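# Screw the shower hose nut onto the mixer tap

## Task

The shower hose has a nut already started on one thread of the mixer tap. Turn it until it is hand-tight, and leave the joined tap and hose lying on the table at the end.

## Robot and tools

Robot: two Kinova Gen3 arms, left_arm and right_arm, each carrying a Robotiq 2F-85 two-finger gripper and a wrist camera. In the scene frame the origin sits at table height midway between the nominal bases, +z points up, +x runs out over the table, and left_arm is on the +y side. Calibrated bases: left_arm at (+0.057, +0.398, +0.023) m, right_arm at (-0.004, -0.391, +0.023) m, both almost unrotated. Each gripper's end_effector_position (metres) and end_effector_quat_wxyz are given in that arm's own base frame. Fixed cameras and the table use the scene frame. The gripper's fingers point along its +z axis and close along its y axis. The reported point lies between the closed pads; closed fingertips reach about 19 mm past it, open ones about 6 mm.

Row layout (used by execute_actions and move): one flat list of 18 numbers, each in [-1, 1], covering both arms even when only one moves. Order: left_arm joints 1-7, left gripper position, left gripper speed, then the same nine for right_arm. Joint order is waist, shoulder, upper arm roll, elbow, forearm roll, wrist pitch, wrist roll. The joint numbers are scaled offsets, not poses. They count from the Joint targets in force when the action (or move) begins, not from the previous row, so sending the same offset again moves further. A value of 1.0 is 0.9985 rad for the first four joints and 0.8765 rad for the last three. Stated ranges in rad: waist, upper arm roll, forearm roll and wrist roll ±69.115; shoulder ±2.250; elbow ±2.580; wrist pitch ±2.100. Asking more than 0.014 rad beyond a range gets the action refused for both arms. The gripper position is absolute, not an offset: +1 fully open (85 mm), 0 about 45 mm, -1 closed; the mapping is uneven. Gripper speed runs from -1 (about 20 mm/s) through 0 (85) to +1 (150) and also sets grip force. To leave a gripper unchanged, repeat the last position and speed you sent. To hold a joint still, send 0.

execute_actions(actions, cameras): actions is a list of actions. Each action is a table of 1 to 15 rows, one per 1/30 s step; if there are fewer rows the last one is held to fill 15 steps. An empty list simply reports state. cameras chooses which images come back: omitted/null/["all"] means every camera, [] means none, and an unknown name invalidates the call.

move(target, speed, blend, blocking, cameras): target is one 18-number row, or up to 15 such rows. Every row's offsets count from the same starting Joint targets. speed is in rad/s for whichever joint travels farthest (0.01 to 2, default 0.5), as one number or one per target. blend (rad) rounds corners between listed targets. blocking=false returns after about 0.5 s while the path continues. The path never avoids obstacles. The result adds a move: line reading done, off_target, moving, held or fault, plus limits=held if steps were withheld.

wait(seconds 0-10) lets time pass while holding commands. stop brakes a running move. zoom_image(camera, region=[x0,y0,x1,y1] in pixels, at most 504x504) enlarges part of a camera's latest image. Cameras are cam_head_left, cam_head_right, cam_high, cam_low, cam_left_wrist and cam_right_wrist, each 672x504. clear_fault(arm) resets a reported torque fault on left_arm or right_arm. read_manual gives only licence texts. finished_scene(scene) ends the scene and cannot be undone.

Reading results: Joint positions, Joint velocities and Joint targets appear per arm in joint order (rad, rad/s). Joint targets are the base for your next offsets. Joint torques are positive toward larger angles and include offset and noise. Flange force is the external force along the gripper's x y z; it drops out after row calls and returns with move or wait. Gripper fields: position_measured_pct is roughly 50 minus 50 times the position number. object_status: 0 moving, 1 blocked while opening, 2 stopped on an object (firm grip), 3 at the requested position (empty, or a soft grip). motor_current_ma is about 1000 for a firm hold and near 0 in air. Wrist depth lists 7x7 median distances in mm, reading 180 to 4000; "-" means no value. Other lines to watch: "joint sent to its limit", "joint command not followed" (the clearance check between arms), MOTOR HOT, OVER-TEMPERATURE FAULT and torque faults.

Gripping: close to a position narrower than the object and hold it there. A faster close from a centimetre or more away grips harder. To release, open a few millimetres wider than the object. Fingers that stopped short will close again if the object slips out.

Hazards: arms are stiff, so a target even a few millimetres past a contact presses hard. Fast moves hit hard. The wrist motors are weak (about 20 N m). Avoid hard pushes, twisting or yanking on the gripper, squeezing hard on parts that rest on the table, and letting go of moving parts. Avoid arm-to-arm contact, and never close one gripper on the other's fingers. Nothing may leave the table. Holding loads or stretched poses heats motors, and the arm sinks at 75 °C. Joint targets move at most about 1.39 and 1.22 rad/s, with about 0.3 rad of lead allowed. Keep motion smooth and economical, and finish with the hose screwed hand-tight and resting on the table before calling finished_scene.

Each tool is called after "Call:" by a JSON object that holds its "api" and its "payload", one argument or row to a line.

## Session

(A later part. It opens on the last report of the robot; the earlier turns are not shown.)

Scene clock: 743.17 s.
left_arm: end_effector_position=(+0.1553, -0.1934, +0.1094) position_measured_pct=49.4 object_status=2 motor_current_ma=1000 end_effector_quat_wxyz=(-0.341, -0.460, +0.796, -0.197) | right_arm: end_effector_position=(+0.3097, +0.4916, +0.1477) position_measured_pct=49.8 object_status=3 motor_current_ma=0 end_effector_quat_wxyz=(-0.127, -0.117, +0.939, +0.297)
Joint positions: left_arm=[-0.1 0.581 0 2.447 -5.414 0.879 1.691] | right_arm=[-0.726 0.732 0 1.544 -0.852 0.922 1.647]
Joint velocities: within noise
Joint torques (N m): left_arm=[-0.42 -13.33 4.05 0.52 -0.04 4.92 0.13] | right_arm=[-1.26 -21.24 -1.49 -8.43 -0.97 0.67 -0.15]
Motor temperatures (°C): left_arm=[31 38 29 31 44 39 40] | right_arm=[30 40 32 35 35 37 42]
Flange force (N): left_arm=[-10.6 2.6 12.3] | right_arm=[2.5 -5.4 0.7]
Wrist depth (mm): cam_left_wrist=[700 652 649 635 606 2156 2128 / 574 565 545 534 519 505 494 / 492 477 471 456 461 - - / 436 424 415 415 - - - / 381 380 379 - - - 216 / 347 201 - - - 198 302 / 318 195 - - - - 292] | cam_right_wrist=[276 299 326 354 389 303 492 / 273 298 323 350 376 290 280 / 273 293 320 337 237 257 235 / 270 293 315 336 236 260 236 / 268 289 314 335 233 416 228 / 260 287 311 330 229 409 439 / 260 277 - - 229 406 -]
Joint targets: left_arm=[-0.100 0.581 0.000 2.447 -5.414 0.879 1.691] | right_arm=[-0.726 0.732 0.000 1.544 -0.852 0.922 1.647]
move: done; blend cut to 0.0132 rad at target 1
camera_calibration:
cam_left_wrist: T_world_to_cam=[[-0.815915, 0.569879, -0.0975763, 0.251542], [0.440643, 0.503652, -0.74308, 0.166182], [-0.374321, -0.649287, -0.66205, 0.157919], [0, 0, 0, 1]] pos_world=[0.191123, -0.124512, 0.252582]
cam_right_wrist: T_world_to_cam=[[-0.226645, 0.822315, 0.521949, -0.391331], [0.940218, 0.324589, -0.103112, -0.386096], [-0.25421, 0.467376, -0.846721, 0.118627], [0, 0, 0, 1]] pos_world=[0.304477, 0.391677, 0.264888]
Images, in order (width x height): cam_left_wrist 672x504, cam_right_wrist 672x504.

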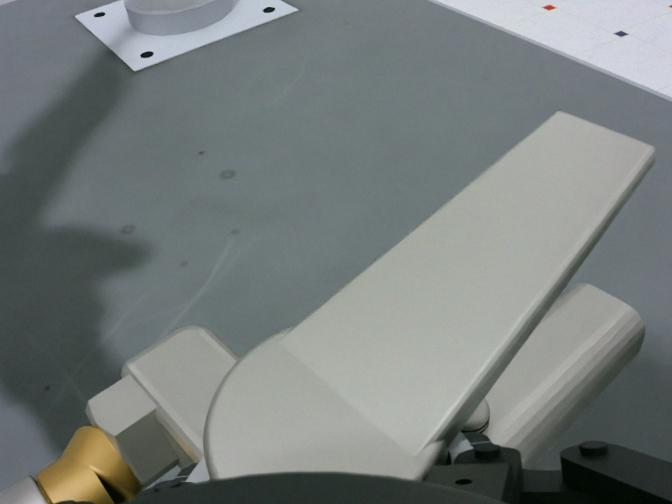

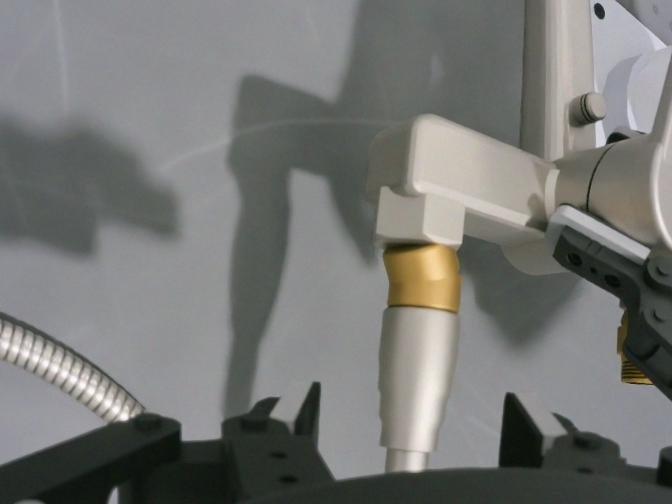

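Call:
{"api": "move", "payload": {
  "target": [
    [0,0,0,0,0,0,0,-0.3,0.5,-0.1296,0.1117,0,0.0525,-0.2073,-0.2653,0.1184,0,1]
  ],
  "speed": [0.2],
  "cameras": ["cam_right_wrist"]
}}

Call:
{"api": "zoom_image", "payload": {
  "camera": "cam_right_wrist",
  "region": [200, 250, 600, 504]
}}

Scene clock: 753.10 s.
left_arm: end_effector_position=(+0.1553, -0.1934, +0.1094) position_measured_pct=49.4 object_status=2 motor_current_ma=1000 end_effector_quat_wxyz=(-0.341, -0.460, +0.796, -0.197) | right_arm: end_effector_position=(+0.2803, +0.5445, +0.0756) position_measured_pct=49.8 object_status=3 motor_current_ma=0 end_effector_quat_wxyz=(-0.100, -0.101, +0.943, +0.301)
Joint positions: left_arm=[-0.1 0.581 0 2.447 -5.414 0.879 1.691] | right_arm=[-0.855 0.843 0 1.596 -1.034 0.689 1.751]
Joint velocities: within noise
Joint torques (N m): left_arm=[-0.44 -13.31 4.02 0.47 -0.04 4.88 0.14] | right_arm=[-1.29 -22.15 -1.4 -7.79 -0.74 0.69 -0.15]
Motor temperatures (°C): left_arm=[31 38 29 31 44 39 40] | right_arm=[30 40 32 35 35 37 42]
Flange force (N): left_arm=[-10.4 2.7 12.3] | right_arm=[2.5 -5.8 -0.1]
Wrist depth (mm): cam_left_wrist=[701 653 651 632 604 2153 2091 / 572 562 545 532 517 504 496 / 491 476 473 457 462 - - / 434 425 416 415 - - - / 381 381 379 - - - 216 / 346 201 - - - 197 302 / 316 195 - - - - 292] | cam_right_wrist=[207 222 240 261 286 303 185 / 206 221 239 - - - 183 / 205 220 237 - - - - / 204 219 236 - - 190 - / 203 217 234 - - 318 340 / 201 216 230 - - 316 344 / - - - - - - -]
Joint targets: left_arm=[-0.100 0.581 0.000 2.447 -5.414 0.879 1.691] | right_arm=[-0.855 0.843 0.000 1.596 -1.034 0.689 1.751]
move: done
camera_calibration:
cam_right_wrist: T_world_to_cam=[[-0.207719, 0.829641, 0.518216, -0.412802], [0.958396, 0.278642, -0.0619361, -0.366082], [-0.195782, 0.483791, -0.853004, 0.000515256], [0, 0, 0, 1]] pos_world=[0.265205, 0.444235, 0.191687]
Images, in order (width x height): cam_right_wrist 672x504.

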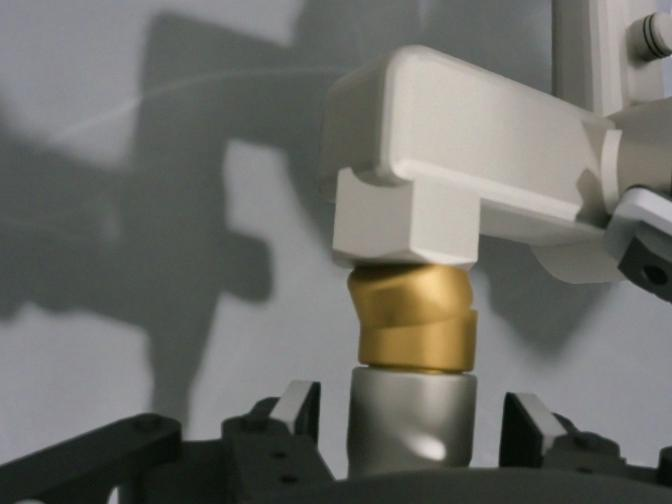

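Scaled by 1.260.

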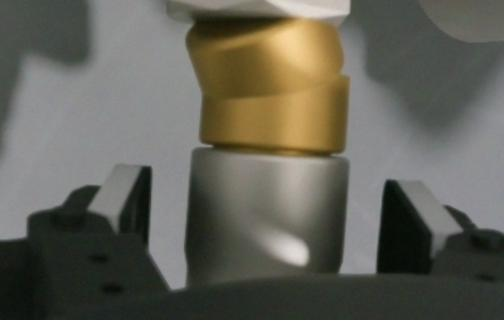

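Call:
{"api": "move", "payload": {
  "target": [
    [0,0,0,0,0,0,0,-0.3,0.5,0.0590,0.0273,0,0.0851,-0.3634,0.0438,0.4422,0,1],
    [0,0,0,0,0,0,0,-0.3,0.5,0.1129,0.0873,0,0.1347,-0.6126,0.1873,0.7815,0,1]
  ],
  "speed": 0.9,
  "blend": [0.1,0],
  "cameras": []
}}

Scene clock: 766.13 s.
left_arm: end_effector_position=(+0.1553, -0.1934, +0.1094) position_measured_pct=49.4 object_status=2 motor_current_ma=1000 end_effector_quat_wxyz=(-0.341, -0.460, +0.796, -0.197) | right_arm: end_effector_position=(+0.2829, +0.5450, +0.0758) position_measured_pct=49.8 object_status=3 motor_current_ma=0 end_effector_quat_wxyz=(-0.104, -0.115, +0.882, +0.445)
Joint positions: left_arm=[-0.1 0.581 0 2.447 -5.414 0.879 1.691] | right_arm=[-0.743 0.931 0 1.731 -1.571 0.853 2.436]
Joint velocities: within noise
Joint torques (N m): left_arm=[-0.43 -13.27 4.02 0.49 -0.01 4.91 0.13] | right_arm=[-1.25 -21.76 -2 -6.3 -0.72 1.93 -0.14]
Motor temperatures (°C): left_arm=[31 38 29 31 44 39 40] | right_arm=[30 40 32 35 35 37 42]
Flange force (N): left_arm=[-10.4 2.7 12.2] | right_arm=[3.6 -4.6 -1.5]
Wrist depth (mm): cam_left_wrist=[701 656 645 633 606 2185 2090 / 571 563 548 533 518 503 496 / 491 475 471 456 462 - - / 435 424 415 416 - - - / 381 381 378 - - - 216 / 346 201 - - - 197 303 / 322 195 - - - - 292] | cam_right_wrist=[190 209 241 282 339 204 349 / 190 209 240 - - 198 201 / 189 209 239 - - - - / 185 209 239 - - 193 - / 189 208 239 - - - 252 / 189 208 232 - - - 252 / - - - - - - -]
Joint targets: left_arm=[-0.100 0.581 0.000 2.447 -5.414 0.879 1.691] | right_arm=[-0.743 0.931 0.000 1.731 -1.571 0.853 2.436]
move: done
No camera images: "cameras" was empty.

Call:
{"api": "move", "payload": {
  "target": [
    [0,0,0,0,0,0,0,-0.3,0.5,0.0482,0.0767,0,0.0273,-0.1701,0.1748,0.2648,0,1],
    [0,0,0,0,0,0,0,-0.3,0.5,0.0847,0.1733,0,0.0197,-0.2553,0.3700,0.4451,0,1],
    [0,0,0,0,0,0,0,-0.3,0.5,0.1085,0.2805,0,-0.0188,-0.2980,0.5649,0.5727,0,1],
    [0,0,0,0,0,0,0,-0.3,0.5,0.1163,0.3928,0,-0.0904,-0.3201,0.7514,0.6559,-0.8,0.5],
    [0,0,0,0,0,0,0,-0.3,0.5,0.1085,0.2805,0,-0.0188,-0.2980,0.5649,0.5727,-0.8,0.5],
    [0,0,0,0,0,0,0,-0.3,0.5,0.0847,0.1733,0,0.0197,-0.2553,0.3700,0.4451,-0.8,0.5],
    [0,0,0,0,0,0,0,-0.3,0.5,0.0482,0.0767,0,0.0273,-0.1701,0.1748,0.2648,-0.8,0.5],
    [0,0,0,0,0,0,0,-0.3,0.5,0,0,0,0,0,0,0,-0.8,0.5]
  ],
  "speed": [0.9,0.9,0.9,0.9,0.5,0.5,0.5,0.5],
  "blend": [0.1,0.1,0.1,0,0.1,0.1,0.1,0],
  "cameras": ["cam_right_wrist"]
}}

Scene clock: 786.10 s.
left_arm: end_effector_position=(+0.1553, -0.1934, +0.1095) position_measured_pct=49.4 object_status=2 motor_current_ma=1000 end_effector_quat_wxyz=(-0.341, -0.460, +0.796, -0.197) | right_arm: end_effector_position=(+0.2828, +0.5450, +0.0758) position_measured_pct=71.0 object_status=2 motor_current_ma=1000 end_effector_quat_wxyz=(-0.104, -0.115, +0.882, +0.445)
Joint positions: left_arm=[-0.1 0.581 0 2.447 -5.414 0.879 1.691] | right_arm=[-0.743 0.931 0 1.731 -1.571 0.853 2.436]
Joint velocities: within noise
Joint torques (N m): left_arm=[-1 -11.68 1.65 0.54 -0.5 2.51 1.64] | right_arm=[-1.1 -23.88 -1.27 -6.2 0.19 1.5 0.3]
Motor temperatures (°C): left_arm=[31 38 29 31 44 39 40] | right_arm=[30 40 32 35 35 37 42]
Flange force (N): left_arm=[-5.0 2.2 10.9] | right_arm=[1.8 -7.2 3.1]
Wrist depth (mm): cam_left_wrist=[708 658 653 636 606 2177 2103 / 569 567 548 534 520 510 498 / 496 478 472 458 464 - - / 439 426 417 417 - - - / 383 381 378 - - - 216 / 346 197 - - - - 308 / 193 194 - - - - 293] | cam_right_wrist=[191 210 241 283 342 199 203 / 190 210 241 - - - 197 / 190 210 241 - - - - / 186 209 240 - - 192 - / 189 209 239 - - - 253 / 189 209 239 - - - 253 / 185 - - - - - -]
Joint targets: left_arm=[-0.100 0.581 0.000 2.447 -5.414 0.879 1.691] | right_arm=[-0.743 0.931 0.000 1.731 -1.571 0.853 2.436]
move: done; blend cut to 0.0856 rad at target 1, 0.0854 rad at target 2, 0.0817 rad at target 3, 0.0817 rad at target 5, 0.0854 rad at target 6, 0.0856 rad at target 7
camera_calibration:
cam_right_wrist: T_world_to_cam=[[-0.190797, 0.627104, 0.755207, -0.325204], [0.953099, 0.30248, -0.0103792, -0.384164], [-0.234944, 0.717807, -0.655404, -0.130483], [0, 0, 0, 1]] pos_world=[0.273442, 0.4138, 0.156091]
Images, in order (width x height): cam_right_wrist 672x504.

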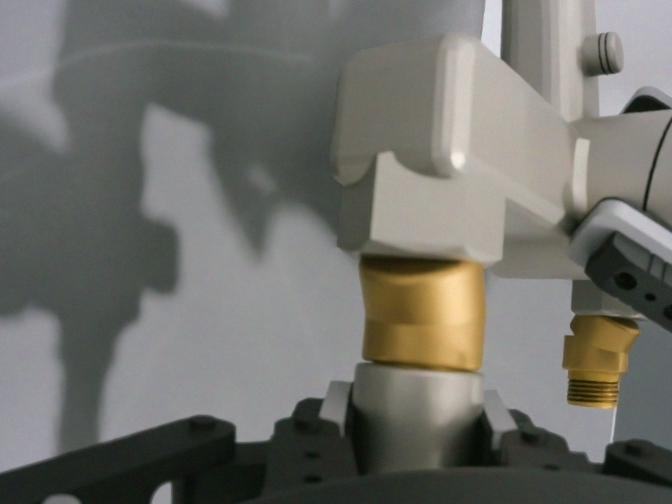

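Call:
{"api": "move", "payload": {
  "target": [0,0,0,0,0,0,0,-0.3,0.5,-0.0539,-0.0600,0,-0.0496,0.2492,-0.1435,-0.3393,-0.8,0.5],
  "speed": 0.5,
  "cameras": ["cam_right_wrist"]
}}

Call:
{"api": "zoom_image", "payload": {
  "camera": "cam_right_wrist",
  "region": [200, 250, 600, 504]
}}

Scene clock: 788.70 s.
left_arm: end_effector_position=(+0.1554, -0.1933, +0.1094) position_measured_pct=49.4 object_status=2 motor_current_ma=1000 end_effector_quat_wxyz=(-0.341, -0.460, +0.796, -0.197) | right_arm: end_effector_position=(+0.2844, +0.5448, +0.0764) position_measured_pct=71.0 object_status=2 motor_current_ma=1000 end_effector_quat_wxyz=(-0.097, -0.106, +0.916, +0.374)
Joint positions: left_arm=[-0.1 0.581 0 2.447 -5.414 0.879 1.691] | right_arm=[-0.796 0.871 0 1.681 -1.352 0.728 2.138]
Joint velocities: within noise
Joint torques (N m): left_arm=[0.15 -10.47 2.35 0.92 -0.44 2.19 1.68] | right_arm=[-2.02 -27.61 -2.43 -9.95 -0.97 1.74 0.14]
Motor temperatures (°C): left_arm=[31 38 29 31 44 39 40] | right_arm=[30 40 32 35 35 37 42]
Flange force (N): left_arm=[-4.1 3.9 3.9] | right_arm=[3.0 -14.3 5.4]
Wrist depth (mm): cam_left_wrist=[705 661 654 638 608 2155 2088 / 574 569 549 537 520 510 500 / 496 481 474 459 465 - - / 438 428 417 418 - - - / 385 379 377 - - - 216 / 347 195 - - - - 309 / 191 195 - - - - 294] | cam_right_wrist=[195 214 238 266 304 194 186 / 195 214 237 - - - - / 194 213 235 - - - - / 194 212 235 - - - - / 193 212 234 - - - - / 192 211 233 - - - 245 / 192 - - - - - -]
Joint targets: left_arm=[-0.100 0.581 0.000 2.447 -5.414 0.879 1.691] | right_arm=[-0.796 0.871 0.000 1.681 -1.352 0.728 2.138]
move: done
camera_calibration:
cam_right_wrist: T_world_to_cam=[[-0.200758, 0.738061, 0.644176, -0.374426], [0.957873, 0.285739, -0.0288627, -0.376388], [-0.205369, 0.611244, -0.764333, -0.0716041], [0, 0, 0, 1]] pos_world=[0.270657, 0.427666, 0.175604]
Images, in order (width x height): cam_right_wrist 672x504.

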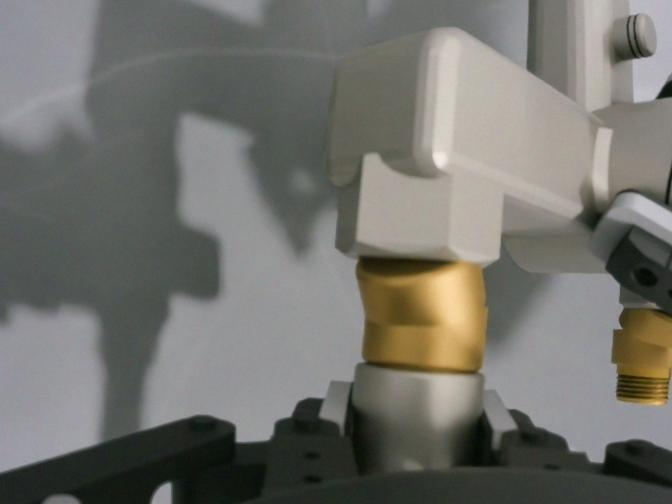

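Scaled by 1.260.

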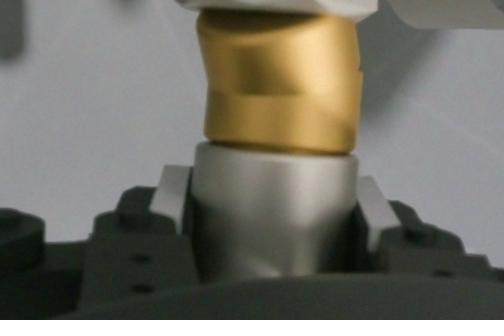

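Call:
{"api": "move", "payload": {
  "target": [0,0,0,0,0,0,0,-0.3,0.5,-0.0590,-0.0273,0,-0.0851,0.3634,-0.0438,-0.4422,-0.8,0.5],
  "speed": 0.5,
  "cameras": ["cam_right_wrist","cam_left_wrist"]
}}

Call:
{"api": "zoom_image", "payload": {
  "camera": "cam_right_wrist",
  "region": [200, 250, 600, 504]
}}

Scene clock: 792.00 s.
left_arm: end_effector_position=(+0.1553, -0.1934, +0.1095) position_measured_pct=49.4 object_status=2 motor_current_ma=1000 end_effector_quat_wxyz=(-0.341, -0.460, +0.796, -0.197) | right_arm: end_effector_position=(+0.2803, +0.5445, +0.0756) position_measured_pct=71.0 object_status=2 motor_current_ma=1000 end_effector_quat_wxyz=(-0.100, -0.101, +0.943, +0.301)
Joint positions: left_arm=[-0.1 0.581 0 2.447 -5.414 0.879 1.691] | right_arm=[-0.855 0.843 0 1.596 -1.034 0.689 1.751]
Joint velocities: within noise
Joint torques (N m): left_arm=[0.85 -9.9 2.87 0.87 -0.46 1.99 1.62] | right_arm=[-3.02 -30.12 -3.36 -12.35 -1.6 1.01 0.16]
Motor temperatures (°C): left_arm=[31 38 29 31 44 39 40] | right_arm=[30 40 32 35 35 37 42]
Flange force (N): left_arm=[-3.5 5.4 0.2] | right_arm=[1.3 -17.1 8.2]
Wrist depth (mm): cam_left_wrist=[706 653 648 636 608 2164 2116 / 575 567 547 535 520 507 499 / 495 479 475 457 462 - - / 437 428 417 416 - - - / 387 379 377 - - - - / 342 194 - - - - 307 / 189 191 - - - - 294] | cam_right_wrist=[206 221 240 259 286 302 183 / 205 220 238 - - - - / 204 218 235 - - - - / 203 217 235 - - - - / 202 216 233 - - 322 336 / 200 215 231 - - 320 334 / 200 - - - - - 356]
Joint targets: left_arm=[-0.100 0.581 0.000 2.447 -5.414 0.879 1.691] | right_arm=[-0.855 0.843 0.000 1.596 -1.034 0.689 1.751]
move: done
camera_calibration:
cam_left_wrist: T_world_to_cam=[[-0.815938, 0.569837, -0.0976302, 0.251555], [0.440695, 0.503724, -0.743001, 0.166161], [-0.374211, -0.649268, -0.662131, 0.157921], [0, 0, 0, 1]] pos_world=[0.191123, -0.124512, 0.252582]
cam_right_wrist: T_world_to_cam=[[-0.207722, 0.829652, 0.518199, -0.412782], [0.958415, 0.278595, -0.0618549, -0.366177], [-0.195686, 0.483801, -0.853021, 0.000507763], [0, 0, 0, 1]] pos_world=[0.265305, 0.444235, 0.191686]
Images, in order (width x height): cam_left_wrist 672x504, cam_right_wrist 672x504.

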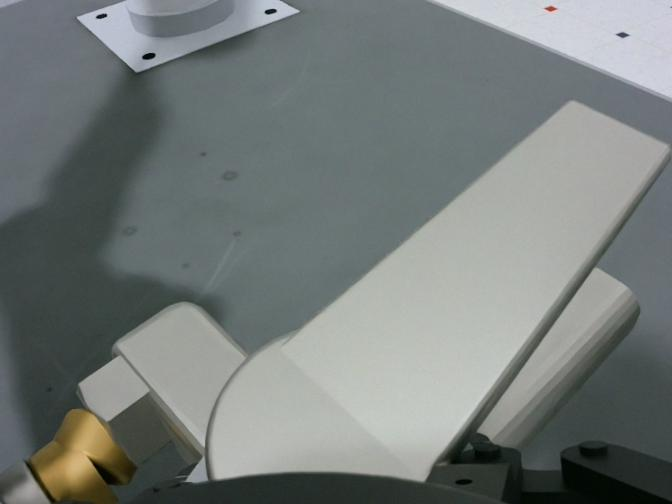

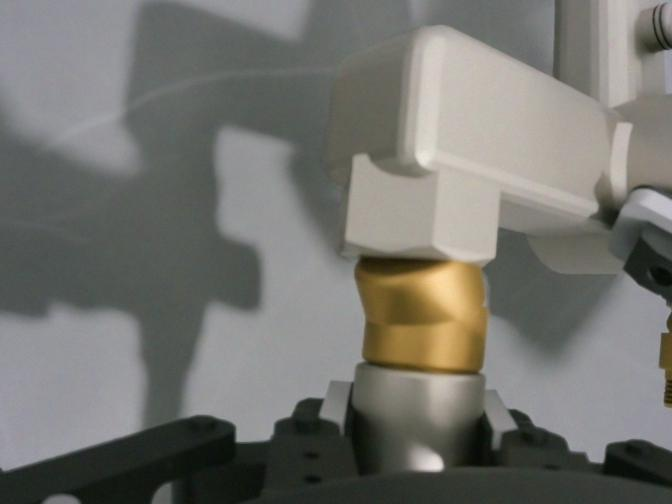

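Scaled by 1.260.

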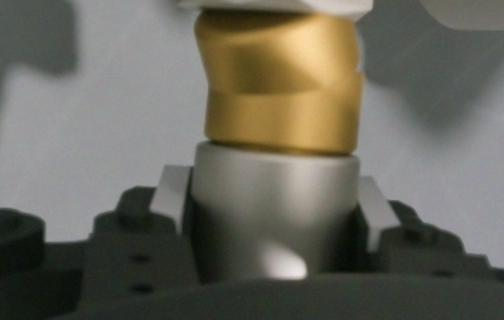

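Call:
{"api": "move", "payload": {
  "target": [
    [0,0,0,0,0,0,0,-0.3,0.5,0,0,0,0,0,0,0,0,1]
  ],
  "cameras": ["cam_right_wrist","cam_left_wrist"]
}}

Call:
{"api": "zoom_image", "payload": {
  "camera": "cam_right_wrist",
  "region": [200, 250, 600, 504]
}}

Scene clock: 797.40 s.
left_arm: end_effector_position=(+0.1554, -0.1934, +0.1094) position_measured_pct=49.4 object_status=2 motor_current_ma=1000 end_effector_quat_wxyz=(-0.341, -0.460, +0.796, -0.197) | right_arm: end_effector_position=(+0.2803, +0.5445, +0.0756) position_measured_pct=49.8 object_status=0 motor_current_ma=0 end_effector_quat_wxyz=(-0.100, -0.101, +0.943, +0.301)
Joint positions: left_arm=[-0.1 0.581 0 2.447 -5.414 0.879 1.691] | right_arm=[-0.855 0.843 0 1.596 -1.034 0.689 1.751]
Joint velocities: within noise
Joint torques (N m): left_arm=[-0.4 -13.25 4.07 0.56 -0.02 4.94 0.14] | right_arm=[-1.31 -22.23 -1.41 -7.78 -0.75 0.72 -0.14]
Motor temperatures (°C): left_arm=[31 38 29 31 44 39 40] | right_arm=[30 41 32 35 35 37 42]
Flange force (N): left_arm=[-10.5 2.7 12.1] | right_arm=[2.3 -5.8 0.1]
Wrist depth (mm): cam_left_wrist=[702 650 648 633 605 2155 2119 / 570 562 542 532 522 508 498 / 493 476 471 455 462 - - / 436 425 415 415 - - - / 381 379 376 - - - 216 / 344 196 - - - - 308 / 317 194 - - - - 293] | cam_right_wrist=[207 222 240 261 286 303 182 / 206 221 238 - - - - / 205 220 237 - - - - / 204 218 236 - - - - / 202 217 234 - - 319 339 / 202 215 229 - - 318 344 / - - - - - - -]
Joint targets: left_arm=[-0.100 0.581 0.000 2.447 -5.414 0.879 1.691] | right_arm=[-0.855 0.843 0.000 1.596 -1.034 0.689 1.751]
move: done
camera_calibration:
cam_left_wrist: T_world_to_cam=[[-0.815938, 0.569837, -0.0976302, 0.251555], [0.440695, 0.503724, -0.743001, 0.166161], [-0.374211, -0.649268, -0.662131, 0.157921], [0, 0, 0, 1]] pos_world=[0.191123, -0.124512, 0.252582]
cam_right_wrist: T_world_to_cam=[[-0.207772, 0.829637, 0.518201, -0.412897], [0.958404, 0.278638, -0.061827, -0.366221], [-0.195685, 0.4838, -0.853021, 0.000544662], [0, 0, 0, 1]] pos_world=[0.265306, 0.444335, 0.191786]
Images, in order (width x height): cam_left_wrist 672x504, cam_right_wrist 672x504.

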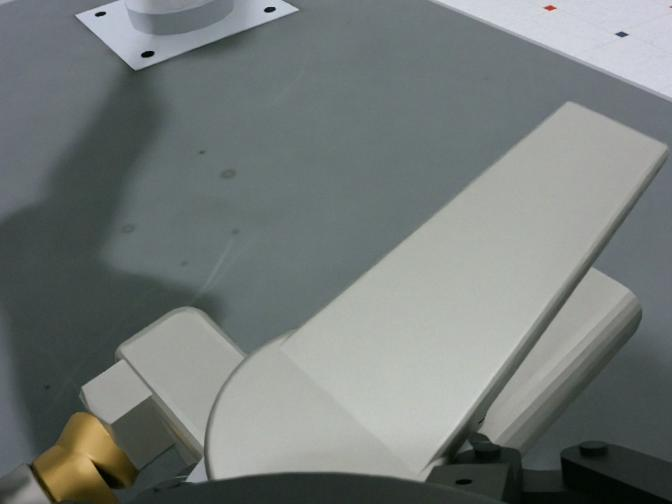

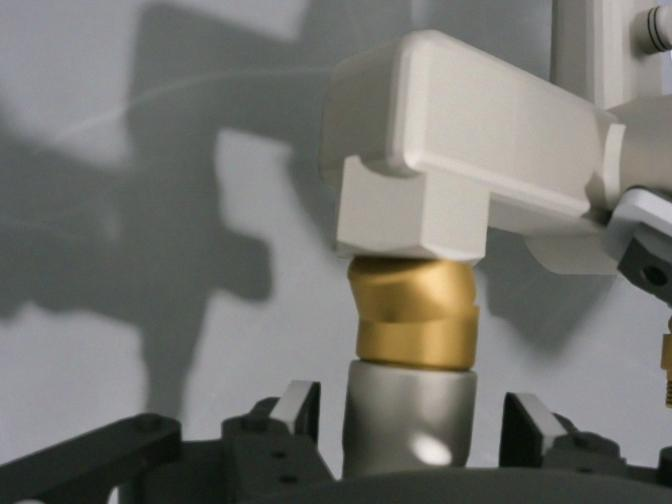

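Scaled by 1.260.

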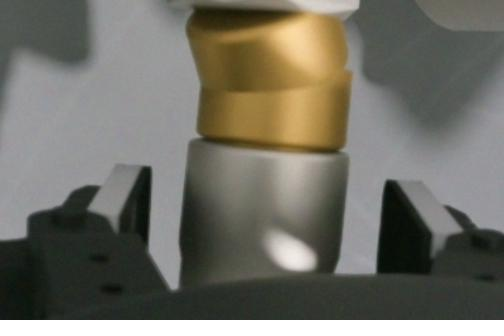

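Call:
{"api": "move", "payload": {
  "target": [
    [0,0,0,0,0,0,0,-0.3,0.5,0.0590,0.0273,0,0.0851,-0.3634,0.0438,0.4422,0,1],
    [0,0,0,0,0,0,0,-0.3,0.5,0.1129,0.0873,0,0.1347,-0.6126,0.1873,0.7815,0,1]
  ],
  "speed": 0.9,
  "blend": [0.1,0],
  "cameras": []
}}

Call:
{"api": "move", "payload": {
  "target": [
    [0,0,0,0,0,0,0,-0.3,0.5,0.0482,0.0767,0,0.0273,-0.1701,0.1748,0.2648,0,1],
    [0,0,0,0,0,0,0,-0.3,0.5,0.0847,0.1733,0,0.0197,-0.2553,0.3700,0.4451,0,1],
    [0,0,0,0,0,0,0,-0.3,0.5,0.1085,0.2805,0,-0.0188,-0.2980,0.5649,0.5727,0,1],
    [0,0,0,0,0,0,0,-0.3,0.5,0.1163,0.3928,0,-0.0904,-0.3201,0.7514,0.6559,-0.8,0.8],
    [0,0,0,0,0,0,0,-0.3,0.5,0.1085,0.2805,0,-0.0188,-0.2980,0.5649,0.5727,-0.8,0.8],
    [0,0,0,0,0,0,0,-0.3,0.5,0.0847,0.1733,0,0.0197,-0.2553,0.3700,0.4451,-0.8,0.8],
    [0,0,0,0,0,0,0,-0.3,0.5,0.0482,0.0767,0,0.0273,-0.1701,0.1748,0.2648,-0.8,0.8],
    [0,0,0,0,0,0,0,-0.3,0.5,0,0,0,0,0,0,0,-0.8,0.8]
  ],
  "speed": [0.9,0.9,0.9,0.9,0.5,0.5,0.5,0.5],
  "blend": [0.1,0.1,0.1,0,0.1,0.1,0.1,0],
  "cameras": ["cam_right_wrist"]
}}

Scene clock: 802.83 s.
left_arm: end_effector_position=(+0.1553, -0.1934, +0.1094) position_measured_pct=49.4 object_status=2 motor_current_ma=1000 end_effector_quat_wxyz=(-0.341, -0.460, +0.796, -0.197) | right_arm: end_effector_position=(+0.2829, +0.5450, +0.0758) position_measured_pct=49.8 object_status=3 motor_current_ma=0 end_effector_quat_wxyz=(-0.104, -0.115, +0.882, +0.445)
Joint positions: left_arm=[-0.1 0.581 0 2.447 -5.414 0.879 1.691] | right_arm=[-0.743 0.931 0 1.731 -1.571 0.853 2.436]
Joint velocities: within noise
Joint torques (N m): left_arm=[-0.44 -13.31 4.07 0.5 -0.05 4.92 0.13] | right_arm=[-1.31 -21.81 -1.95 -6.33 -0.74 1.95 -0.15]
Motor temperatures (°C): left_arm=[31 38 29 31 44 39 40] | right_arm=[30 40 32 35 35 37 42]
Flange force (N): left_arm=[-10.5 2.7 12.4] | right_arm=[3.7 -4.8 -1.5]
Wrist depth (mm): cam_left_wrist=[698 654 649 632 602 2157 2142 / 570 564 544 534 519 508 499 / 491 477 471 455 463 - - / 435 425 414 415 - - - / 382 378 376 - - - 215 / 346 195 - - - - 309 / 191 194 - - - - 293] | cam_right_wrist=[190 210 240 282 339 200 349 / 190 209 240 - - - 196 / 189 209 239 - - - - / 185 209 239 - - - - / 189 208 239 - - - 254 / 189 208 232 - - - 255 / - - - - - - -]
Joint targets: left_arm=[-0.100 0.581 0.000 2.447 -5.414 0.879 1.691] | right_arm=[-0.743 0.931 0.000 1.731 -1.571 0.853 2.436]
move: done
No camera images: "cameras" was empty.

Scene clock: 806.43 s.
left_arm: end_effector_position=(+0.1553, -0.1934, +0.1095) position_measured_pct=49.4 object_status=2 motor_current_ma=1000 end_effector_quat_wxyz=(-0.341, -0.460, +0.796, -0.197) | right_arm: end_effector_position=(+0.2829, +0.5450, +0.0758) position_measured_pct=71.4 object_status=2 motor_current_ma=1000 end_effector_quat_wxyz=(-0.104, -0.115, +0.882, +0.445)
Joint positions: left_arm=[-0.1 0.581 0 2.447 -5.414 0.879 1.691] | right_arm=[-0.743 0.931 0 1.731 -1.571 0.853 2.436]
Joint velocities: within noise
Joint torques (N m): left_arm=[-2.07 -10.57 -0.64 -0.65 -0.51 0.07 2.37] | right_arm=[-1.32 -27.27 -2.31 -6.23 0.25 3.11 0.37]
Motor temperatures (°C): left_arm=[31 38 29 31 44 39 40] | right_arm=[30 40 32 35 35 37 42]
Flange force (N): left_arm=[2.5 2.1 8.5] | right_arm=[-1.6 -11.3 9.3]
Wrist depth (mm): cam_left_wrist=[714 658 655 646 611 2221 2144 / 575 573 554 542 526 513 499 / 499 480 475 461 467 - - / 442 428 419 420 - - - / 388 373 379 - - - - / 343 194 - - - - 309 / 191 191 - - - - 295] | cam_right_wrist=[191 211 242 284 343 193 194 / 191 210 241 - - - 197 / 191 210 241 - - - - / 186 209 240 - - - - / 190 209 240 - - 258 252 / 190 209 239 - - - - / 185 - - - - - -]
Joint targets: left_arm=[-0.100 0.581 0.000 2.447 -5.414 0.879 1.691] | right_arm=[-0.743 0.931 0.000 1.731 -1.571 0.853 2.436]
move: done; blend cut to 0.0856 rad at target 1, 0.0854 rad at target 2, 0.0817 rad at target 3, 0.0817 rad at target 5, 0.0854 rad at target 6, 0.0856 rad at target 7
camera_calibration:
cam_right_wrist: T_world_to_cam=[[-0.190737, 0.627182, 0.755157, -0.325245], [0.953114, 0.30243, -0.0104406, -0.384138], [-0.23493, 0.717759, -0.655461, -0.130458], [0, 0, 0, 1]] pos_world=[0.273442, 0.4138, 0.156091]
Images, in order (width x height): cam_right_wrist 672x504.

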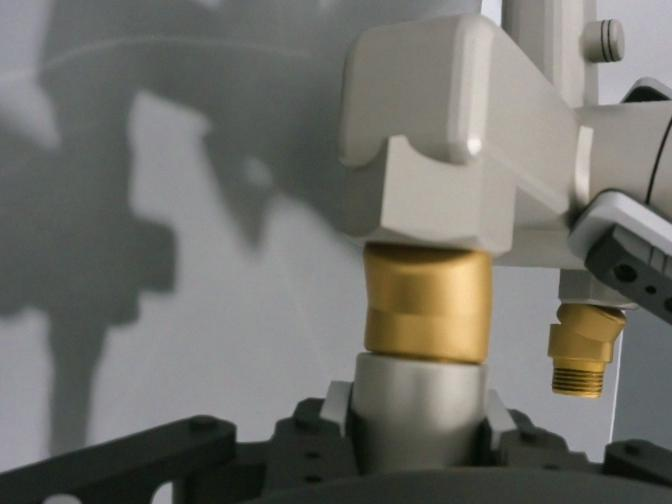

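Call:
{"api": "move", "payload": {
  "target": [0,0,0,0,0,0,0,-0.3,0.5,-0.0539,-0.0600,0,-0.0496,0.2492,-0.1435,-0.3393,-0.8,0.8],
  "speed": 0.5,
  "cameras": ["cam_right_wrist","cam_left_wrist"]
}}

Scene clock: 809.27 s.
left_arm: end_effector_position=(+0.1553, -0.1934, +0.1094) position_measured_pct=49.4 object_status=2 motor_current_ma=1000 end_effector_quat_wxyz=(-0.341, -0.460, +0.796, -0.197) | right_arm: end_effector_position=(+0.2843, +0.5448, +0.0764) position_measured_pct=71.4 object_status=2 motor_current_ma=1000 end_effector_quat_wxyz=(-0.097, -0.106, +0.916, +0.374)
Joint positions: left_arm=[-0.1 0.581 0 2.447 -5.414 0.879 1.691] | right_arm=[-0.796 0.871 0 1.681 -1.352 0.728 2.138]
Joint velocities: within noise
Joint torques (N m): left_arm=[-1.4 -10.35 0.07 -0.38 -0.5 0.35 2.25] | right_arm=[-1.58 -28.21 -2.26 -8.29 -0.33 2.32 0.33]
Motor temperatures (°C): left_arm=[31 38 29 31 44 39 40] | right_arm=[30 41 32 35 35 37 42]
Flange force (N): left_arm=[1.4 3.0 6.4] | right_arm=[-1.1 -12.2 10.0]
Wrist depth (mm): cam_left_wrist=[705 657 653 637 611 2153 2140 / 574 572 552 537 523 511 499 / 496 480 475 460 466 - - / 439 430 418 417 - - - / 388 213 374 - - - - / 342 194 - - - - 309 / 189 191 - - - - 294] | cam_right_wrist=[195 214 238 266 304 192 185 / 195 214 236 - - - - / 194 213 236 - - - - / 193 213 235 - - - - / 193 212 234 - - - 244 / 192 211 234 - - - 378 / 192 - - - - - -]
Joint targets: left_arm=[-0.100 0.581 0.000 2.447 -5.414 0.879 1.691] | right_arm=[-0.796 0.871 0.000 1.681 -1.352 0.728 2.138]
move: done
camera_calibration:
cam_left_wrist: T_world_to_cam=[[-0.815938, 0.569837, -0.0976302, 0.251555], [0.440695, 0.503724, -0.743001, 0.166161], [-0.374211, -0.649268, -0.662131, 0.157921], [0, 0, 0, 1]] pos_world=[0.191123, -0.124512, 0.252582]
cam_right_wrist: T_world_to_cam=[[-0.200755, 0.738048, 0.644191, -0.374425], [0.957853, 0.285799, -0.0289352, -0.376395], [-0.205465, 0.611231, -0.764317, -0.071575], [0, 0, 0, 1]] pos_world=[0.270657, 0.427666, 0.175604]
Images, in order (width x height): cam_left_wrist 672x504, cam_right_wrist 672x504.

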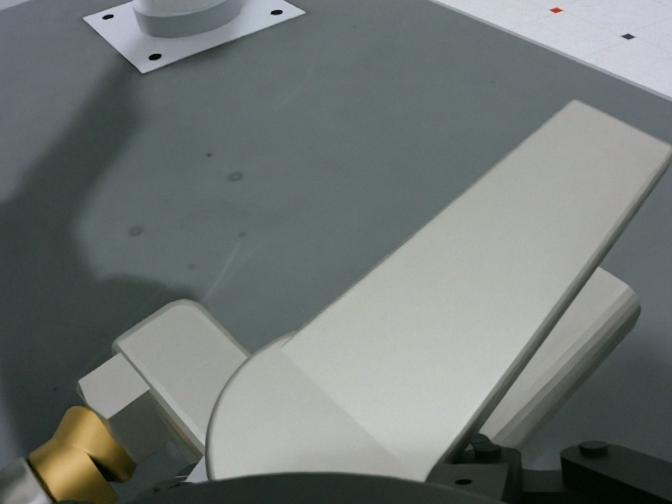

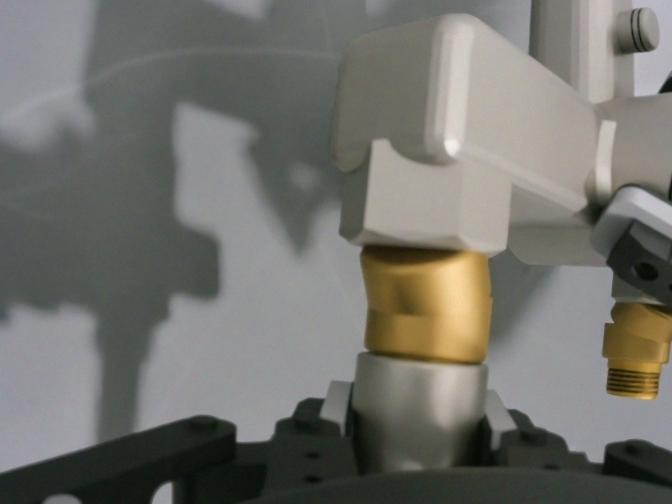

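Call:
{"api": "zoom_image", "payload": {
  "camera": "cam_right_wrist",
  "region": [330, 300, 510, 435]
}}

Call:
{"api": "move", "payload": {
  "target": [0,0,0,0,0,0,0,-0.3,0.5,-0.0590,-0.0273,0,-0.0851,0.3634,-0.0438,-0.4422,-0.8,0.8],
  "speed": 0.5
}}

Call:
{"api": "zoom_image", "payload": {
  "camera": "cam_right_wrist",
  "region": [330, 300, 510, 435]
}}

Scaled by 2.800.

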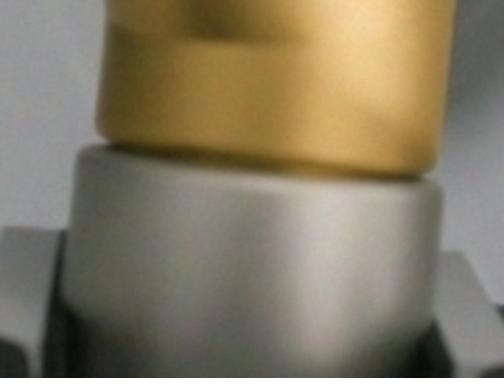

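Scene clock: 829.20 s.
left_arm: end_effector_position=(+0.1553, -0.1934, +0.1095) position_measured_pct=49.4 object_status=2 motor_current_ma=1000 end_effector_quat_wxyz=(-0.341, -0.460, +0.796, -0.197) | right_arm: end_effector_position=(+0.2803, +0.5445, +0.0755) position_measured_pct=71.4 object_status=2 motor_current_ma=1000 end_effector_quat_wxyz=(-0.100, -0.101, +0.943, +0.301)
Joint positions: left_arm=[-0.1 0.581 0 2.447 -5.414 0.879 1.691] | right_arm=[-0.855 0.843 0 1.596 -1.034 0.689 1.751]
Joint velocities: within noise
Joint torques (N m): left_arm=[-0.77 -9.8 0.61 -1.43 0.04 -0.1 2.11] | right_arm=[-4.12 -31.63 -4.7 -11.23 -1.52 2.49 0.17]
Motor temperatures (°C): left_arm=[31 38 29 31 44 38 40] | right_arm=[30 41 31 35 35 37 42]
Flange force (N): left_arm=[2.9 6.8 1.0] | right_arm=[-3.5 -17.6 12.3]
Wrist depth (mm): cam_left_wrist=[707 656 652 642 610 2195 2132 / 575 572 551 537 521 510 499 / 495 482 476 460 466 - - / 437 427 418 418 - - - / 389 215 373 - - - - / 342 193 - - - - 310 / 189 191 - - - - 295] | cam_right_wrist=[206 220 239 259 284 302 184 / 205 220 237 - - - - / 204 219 235 - - - - / 203 217 234 - - - - / 201 216 233 - - - 330 / 200 215 231 - - - 334 / 199 - - - - - 354]
Joint targets: left_arm=[-0.100 0.581 0.000 2.447 -5.414 0.879 1.691] | right_arm=[-0.855 0.843 0.000 1.596 -1.034 0.689 1.751]
move: done
camera_calibration:
cam_left_wrist: T_world_to_cam=[[-0.815911, 0.569885, -0.0975689, 0.251541], [0.44067, 0.5037, -0.743031, 0.166171], [-0.374297, -0.649244, -0.662106, 0.157934], [0, 0, 0, 1]] pos_world=[0.191123, -0.124512, 0.252582]
cam_right_wrist: T_world_to_cam=[[-0.207735, 0.829681, 0.518146, -0.412802], [0.95839, 0.278655, -0.0619597, -0.366081], [-0.195791, 0.483715, -0.853045, 0.000559546], [0, 0, 0, 1]] pos_world=[0.265205, 0.444234, 0.191687]

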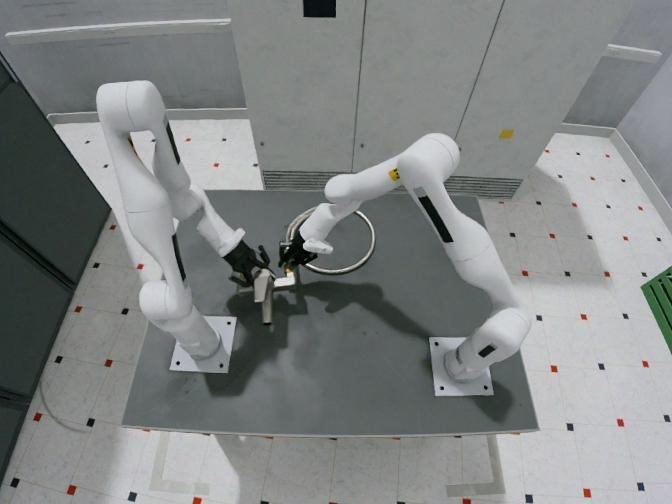

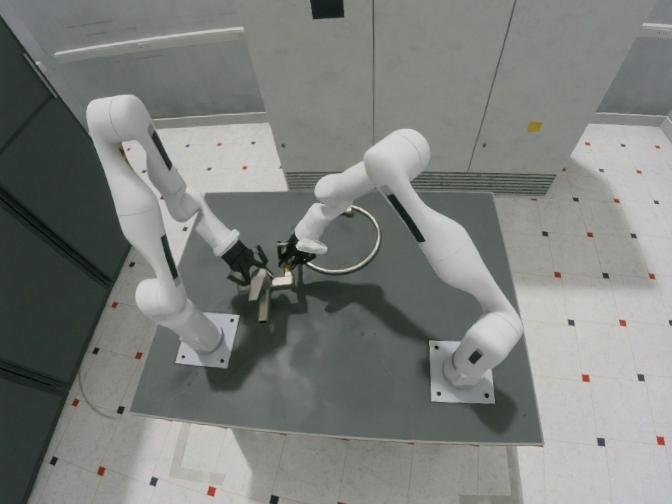

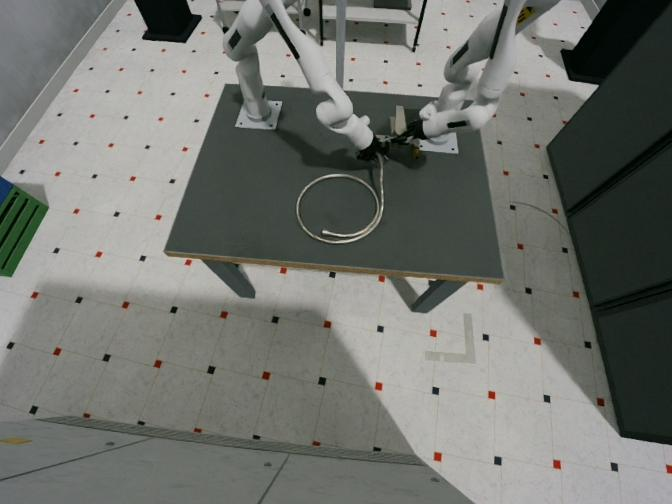

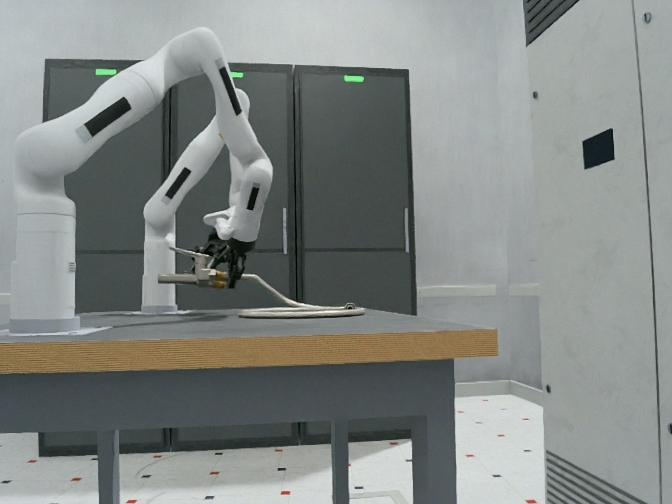

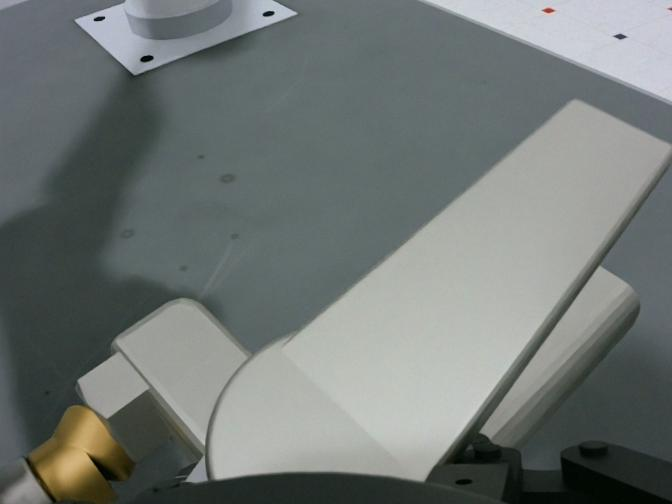

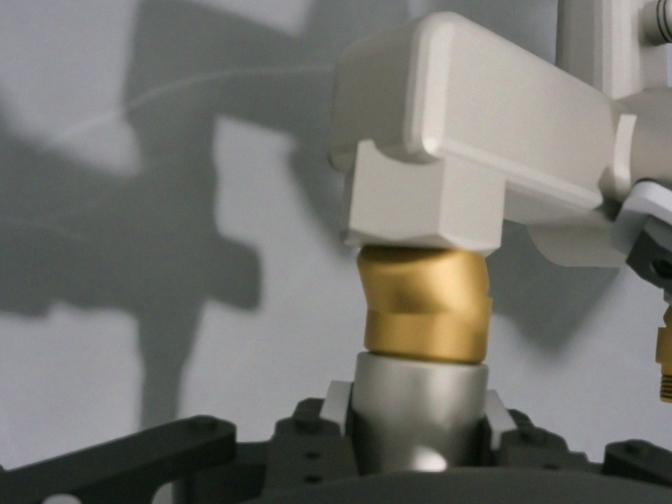

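Scaled by 2.800.

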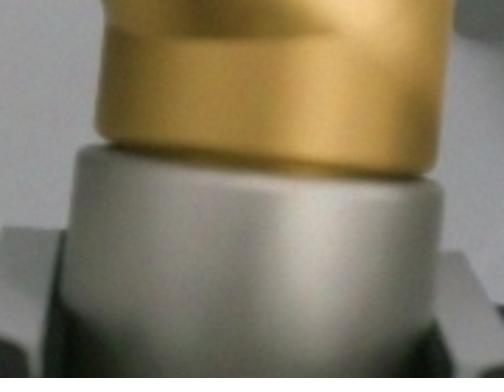

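Call:
{"api": "zoom_image", "payload": {
  "camera": "cam_low",
  "region": [150, 250, 270, 330]
}}

Call:
{"api": "zoom_image", "payload": {
  "camera": "cam_high",
  "region": [350, 120, 430, 180]
}}

Scaled by 4.200 from the camera's 672x504 image, which has a finer 960x720 frame.

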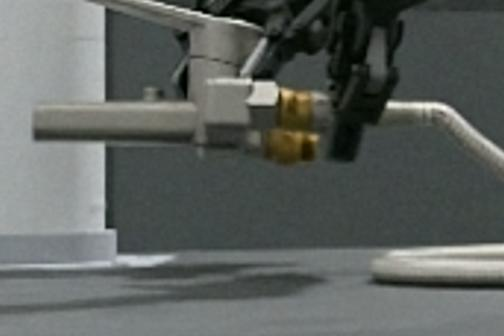

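Scaled by 6.300 from the camera's 672x504 image, which has a finer 960x720 frame.

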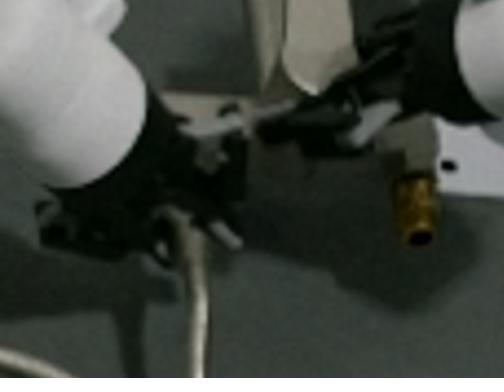

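Call:
{"api": "move", "payload": {
  "target": [
    [0,0,0,0,0,0,0,-0.3,0.5,0,0,0,0,0,0,0,0,1]
  ],
  "cameras": ["cam_right_wrist","cam_left_wrist"]
}}

Call:
{"api": "zoom_image", "payload": {
  "camera": "cam_right_wrist",
  "region": [330, 300, 510, 435]
}}

Scene clock: 860.40 s.
left_arm: end_effector_position=(+0.1554, -0.1934, +0.1094) position_measured_pct=49.4 object_status=2 motor_current_ma=1000 end_effector_quat_wxyz=(-0.341, -0.460, +0.796, -0.197) | right_arm: end_effector_position=(+0.2803, +0.5445, +0.0756) position_measured_pct=49.8 object_status=0 motor_current_ma=0 end_effector_quat_wxyz=(-0.100, -0.101, +0.943, +0.301)
Joint positions: left_arm=[-0.1 0.581 0 2.447 -5.414 0.879 1.691] | right_arm=[-0.855 0.843 0 1.596 -1.034 0.689 1.751]
Joint velocities: within noise
Joint torques (N m): left_arm=[-0.42 -13.29 4.02 0.43 -0.01 4.93 0.13] | right_arm=[-1.33 -22.28 -1.55 -7.82 -0.71 0.68 -0.12]
Motor temperatures (°C): left_arm=[31 38 29 31 44 38 40] | right_arm=[30 43 31 35 35 36 41]
Flange force (N): left_arm=[-10.4 2.9 12.3] | right_arm=[2.2 -5.8 0.0]
Wrist depth (mm): cam_left_wrist=[694 657 647 630 607 2177 2167 / 571 562 546 533 519 507 500 / 489 477 472 458 462 - - / 433 423 415 413 - - - / 381 378 380 - - - - / 343 195 - - - - 308 / 190 192 - - - - 294] | cam_right_wrist=[207 222 240 261 286 303 182 / 206 221 238 - - - - / 205 219 237 - - - - / 204 218 236 - - 190 - / 203 217 234 - - 319 338 / 202 216 230 - - 317 335 / - - - - - - -]
Joint targets: left_arm=[-0.100 0.581 0.000 2.447 -5.414 0.879 1.691] | right_arm=[-0.855 0.843 0.000 1.596 -1.034 0.689 1.751]
move: done
camera_calibration:
cam_left_wrist: T_world_to_cam=[[-0.815938, 0.569837, -0.0976302, 0.251555], [0.440695, 0.503724, -0.743001, 0.166161], [-0.374211, -0.649268, -0.662131, 0.157921], [0, 0, 0, 1]] pos_world=[0.191123, -0.124512, 0.252582]
cam_right_wrist: T_world_to_cam=[[-0.207772, 0.829637, 0.518201, -0.412897], [0.958404, 0.278638, -0.061827, -0.366221], [-0.195685, 0.4838, -0.853021, 0.000544662], [0, 0, 0, 1]] pos_world=[0.265306, 0.444335, 0.191786]
Images, in order (width x height): cam_left_wrist 672x504, cam_right_wrist 672x504.

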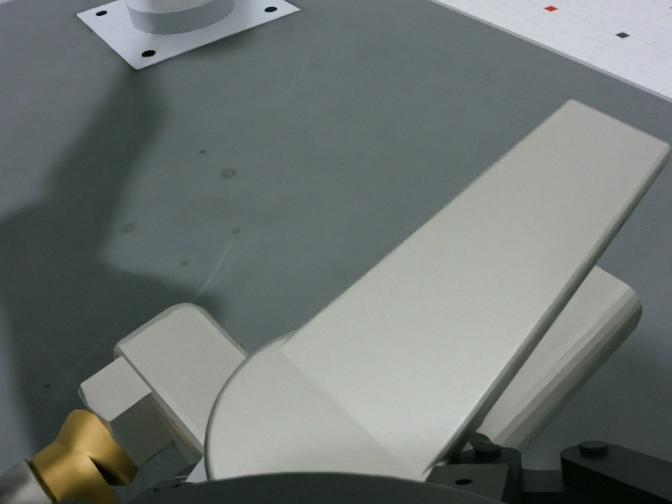

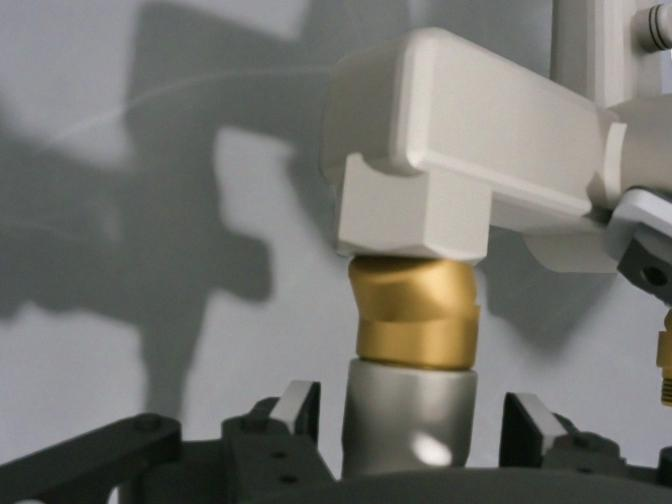

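Scaled by 2.800.

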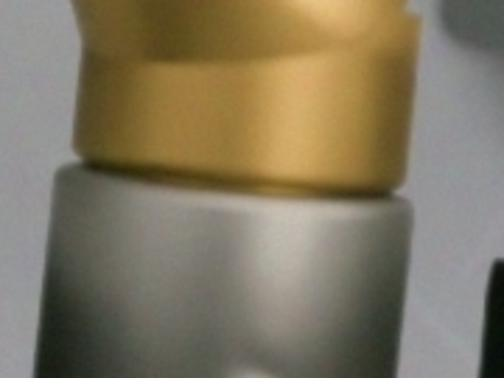

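Call:
{"api": "move", "payload": {
  "target": [
    [0,0,0,0,0,0,0,-0.3,0.5,0.0590,0.0273,0,0.0851,-0.3634,0.0438,0.4422,0,1],
    [0,0,0,0,0,0,0,-0.3,0.5,0.1129,0.0873,0,0.1347,-0.6126,0.1873,0.7815,0,1]
  ],
  "speed": 0.9,
  "blend": [0.1,0],
  "cameras": []
}}

Call:
{"api": "move", "payload": {
  "target": [
    [0,0,0,0,0,0,0,-0.3,0.5,0.0482,0.0767,0,0.0273,-0.1701,0.1748,0.2648,0,1],
    [0,0,0,0,0,0,0,-0.3,0.5,0.0847,0.1733,0,0.0197,-0.2553,0.3700,0.4451,0,1],
    [0,0,0,0,0,0,0,-0.3,0.5,0.1085,0.2805,0,-0.0188,-0.2980,0.5649,0.5727,0,1],
    [0,0,0,0,0,0,0,-0.3,0.5,0.1163,0.3928,0,-0.0904,-0.3201,0.7514,0.6559,-0.8,1]
  ],
  "speed": [0.9,0.9,0.9,0.9],
  "blend": [0.1,0.1,0.1,0],
  "cameras": ["cam_right_wrist"]
}}

Scene clock: 866.73 s.
left_arm: end_effector_position=(+0.1553, -0.1934, +0.1094) position_measured_pct=49.4 object_status=2 motor_current_ma=1000 end_effector_quat_wxyz=(-0.341, -0.460, +0.796, -0.197) | right_arm: end_effector_position=(+0.2829, +0.5450, +0.0758) position_measured_pct=49.8 object_status=3 motor_current_ma=0 end_effector_quat_wxyz=(-0.104, -0.115, +0.882, +0.445)
Joint positions: left_arm=[-0.1 0.581 0 2.447 -5.414 0.879 1.691] | right_arm=[-0.743 0.931 0 1.731 -1.571 0.853 2.436]
Joint velocities: within noise
Joint torques (N m): left_arm=[-0.43 -13.28 4.07 0.44 0 4.93 0.16] | right_arm=[-1.38 -21.83 -1.95 -6.32 -0.72 1.9 -0.17]
Motor temperatures (°C): left_arm=[31 38 29 31 44 38 40] | right_arm=[30 43 31 35 35 36 41]
Flange force (N): left_arm=[-10.5 3.0 12.3] | right_arm=[3.7 -4.9 -1.6]
Wrist depth (mm): cam_left_wrist=[703 655 648 633 603 2171 2122 / 569 562 546 531 519 508 500 / 489 476 470 457 463 - - / 434 425 416 413 - - - / 382 374 379 - - - - / 344 195 - - - - 308 / 190 192 - - - - 293] | cam_right_wrist=[190 210 241 281 339 199 201 / 190 209 240 - - - 198 / 189 209 239 - - - - / 185 209 239 - - - - / 189 208 238 - - - 255 / 189 208 231 - - - - / - - - - - - -]
Joint targets: left_arm=[-0.100 0.581 0.000 2.447 -5.414 0.879 1.691] | right_arm=[-0.743 0.931 0.000 1.731 -1.571 0.853 2.436]
move: done
No camera images: "cameras" was empty.

Scene clock: 868.50 s.
left_arm: end_effector_position=(+0.1553, -0.1934, +0.1094) position_measured_pct=49.4 object_status=2 motor_current_ma=1000 end_effector_quat_wxyz=(-0.341, -0.460, +0.796, -0.197) | right_arm: end_effector_position=(+0.2858, +0.5454, +0.0761) position_measured_pct=71.4 object_status=2 motor_current_ma=1000 end_effector_quat_wxyz=(-0.105, -0.134, +0.697, +0.696)
Joint positions: left_arm=[-0.1 0.581 0 2.447 -5.414 0.879 1.691] | right_arm=[-0.626 1.323 0 1.64 -1.851 1.512 3.011]
Joint velocities: within noise
Joint torques (N m): left_arm=[-0.49 -14.66 5.45 0.77 0.53 7.25 -0.13] | right_arm=[-2 -18.18 -0.69 -3.05 0.4 0.12 0.45]
Motor temperatures (°C): left_arm=[31 38 29 31 44 38 40] | right_arm=[30 42 31 35 35 36 41]
Flange force (N): left_arm=[-16.9 4.1 17.9] | right_arm=[3.5 8.9 -4.6]
Wrist depth (mm): cam_left_wrist=[683 654 646 627 609 2150 2112 / 562 558 542 533 519 511 503 / 484 473 465 456 461 - - / 427 420 412 414 - - - / 378 374 378 - - - 215 / 341 195 - - - - 310 / 191 191 - - - - 295] | cam_right_wrist=[- 214 364 415 217 406 405 / - 237 379 - - - 225 / - 245 401 - - - 201 / 193 255 379 - - - 200 / 199 264 402 - - 203 214 / 206 254 418 - 1510 202 198 / - - - - - - 201]
Joint targets: left_arm=[-0.100 0.581 0.000 2.447 -5.414 0.879 1.691] | right_arm=[-0.626 1.323 0.000 1.640 -1.851 1.512 3.011]
move: done; blend cut to 0.0856 rad at target 1, 0.0854 rad at target 2, 0.0817 rad at target 3
camera_calibration:
cam_right_wrist: T_world_to_cam=[[-0.125897, 0.0610681, 0.990162, -0.0528456], [0.949049, 0.298065, 0.102286, -0.392029], [-0.288887, 0.95259, -0.0954821, -0.285105], [0, 0, 0, 1]] pos_world=[0.283039, 0.391666, 0.0652024]
Images, in order (width x height): cam_right_wrist 672x504.

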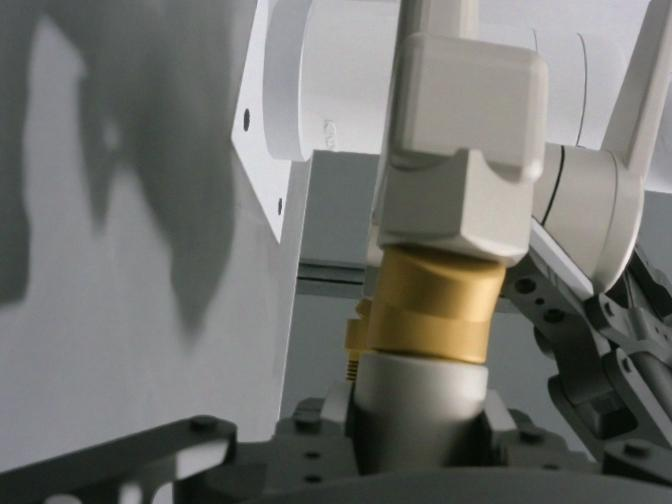

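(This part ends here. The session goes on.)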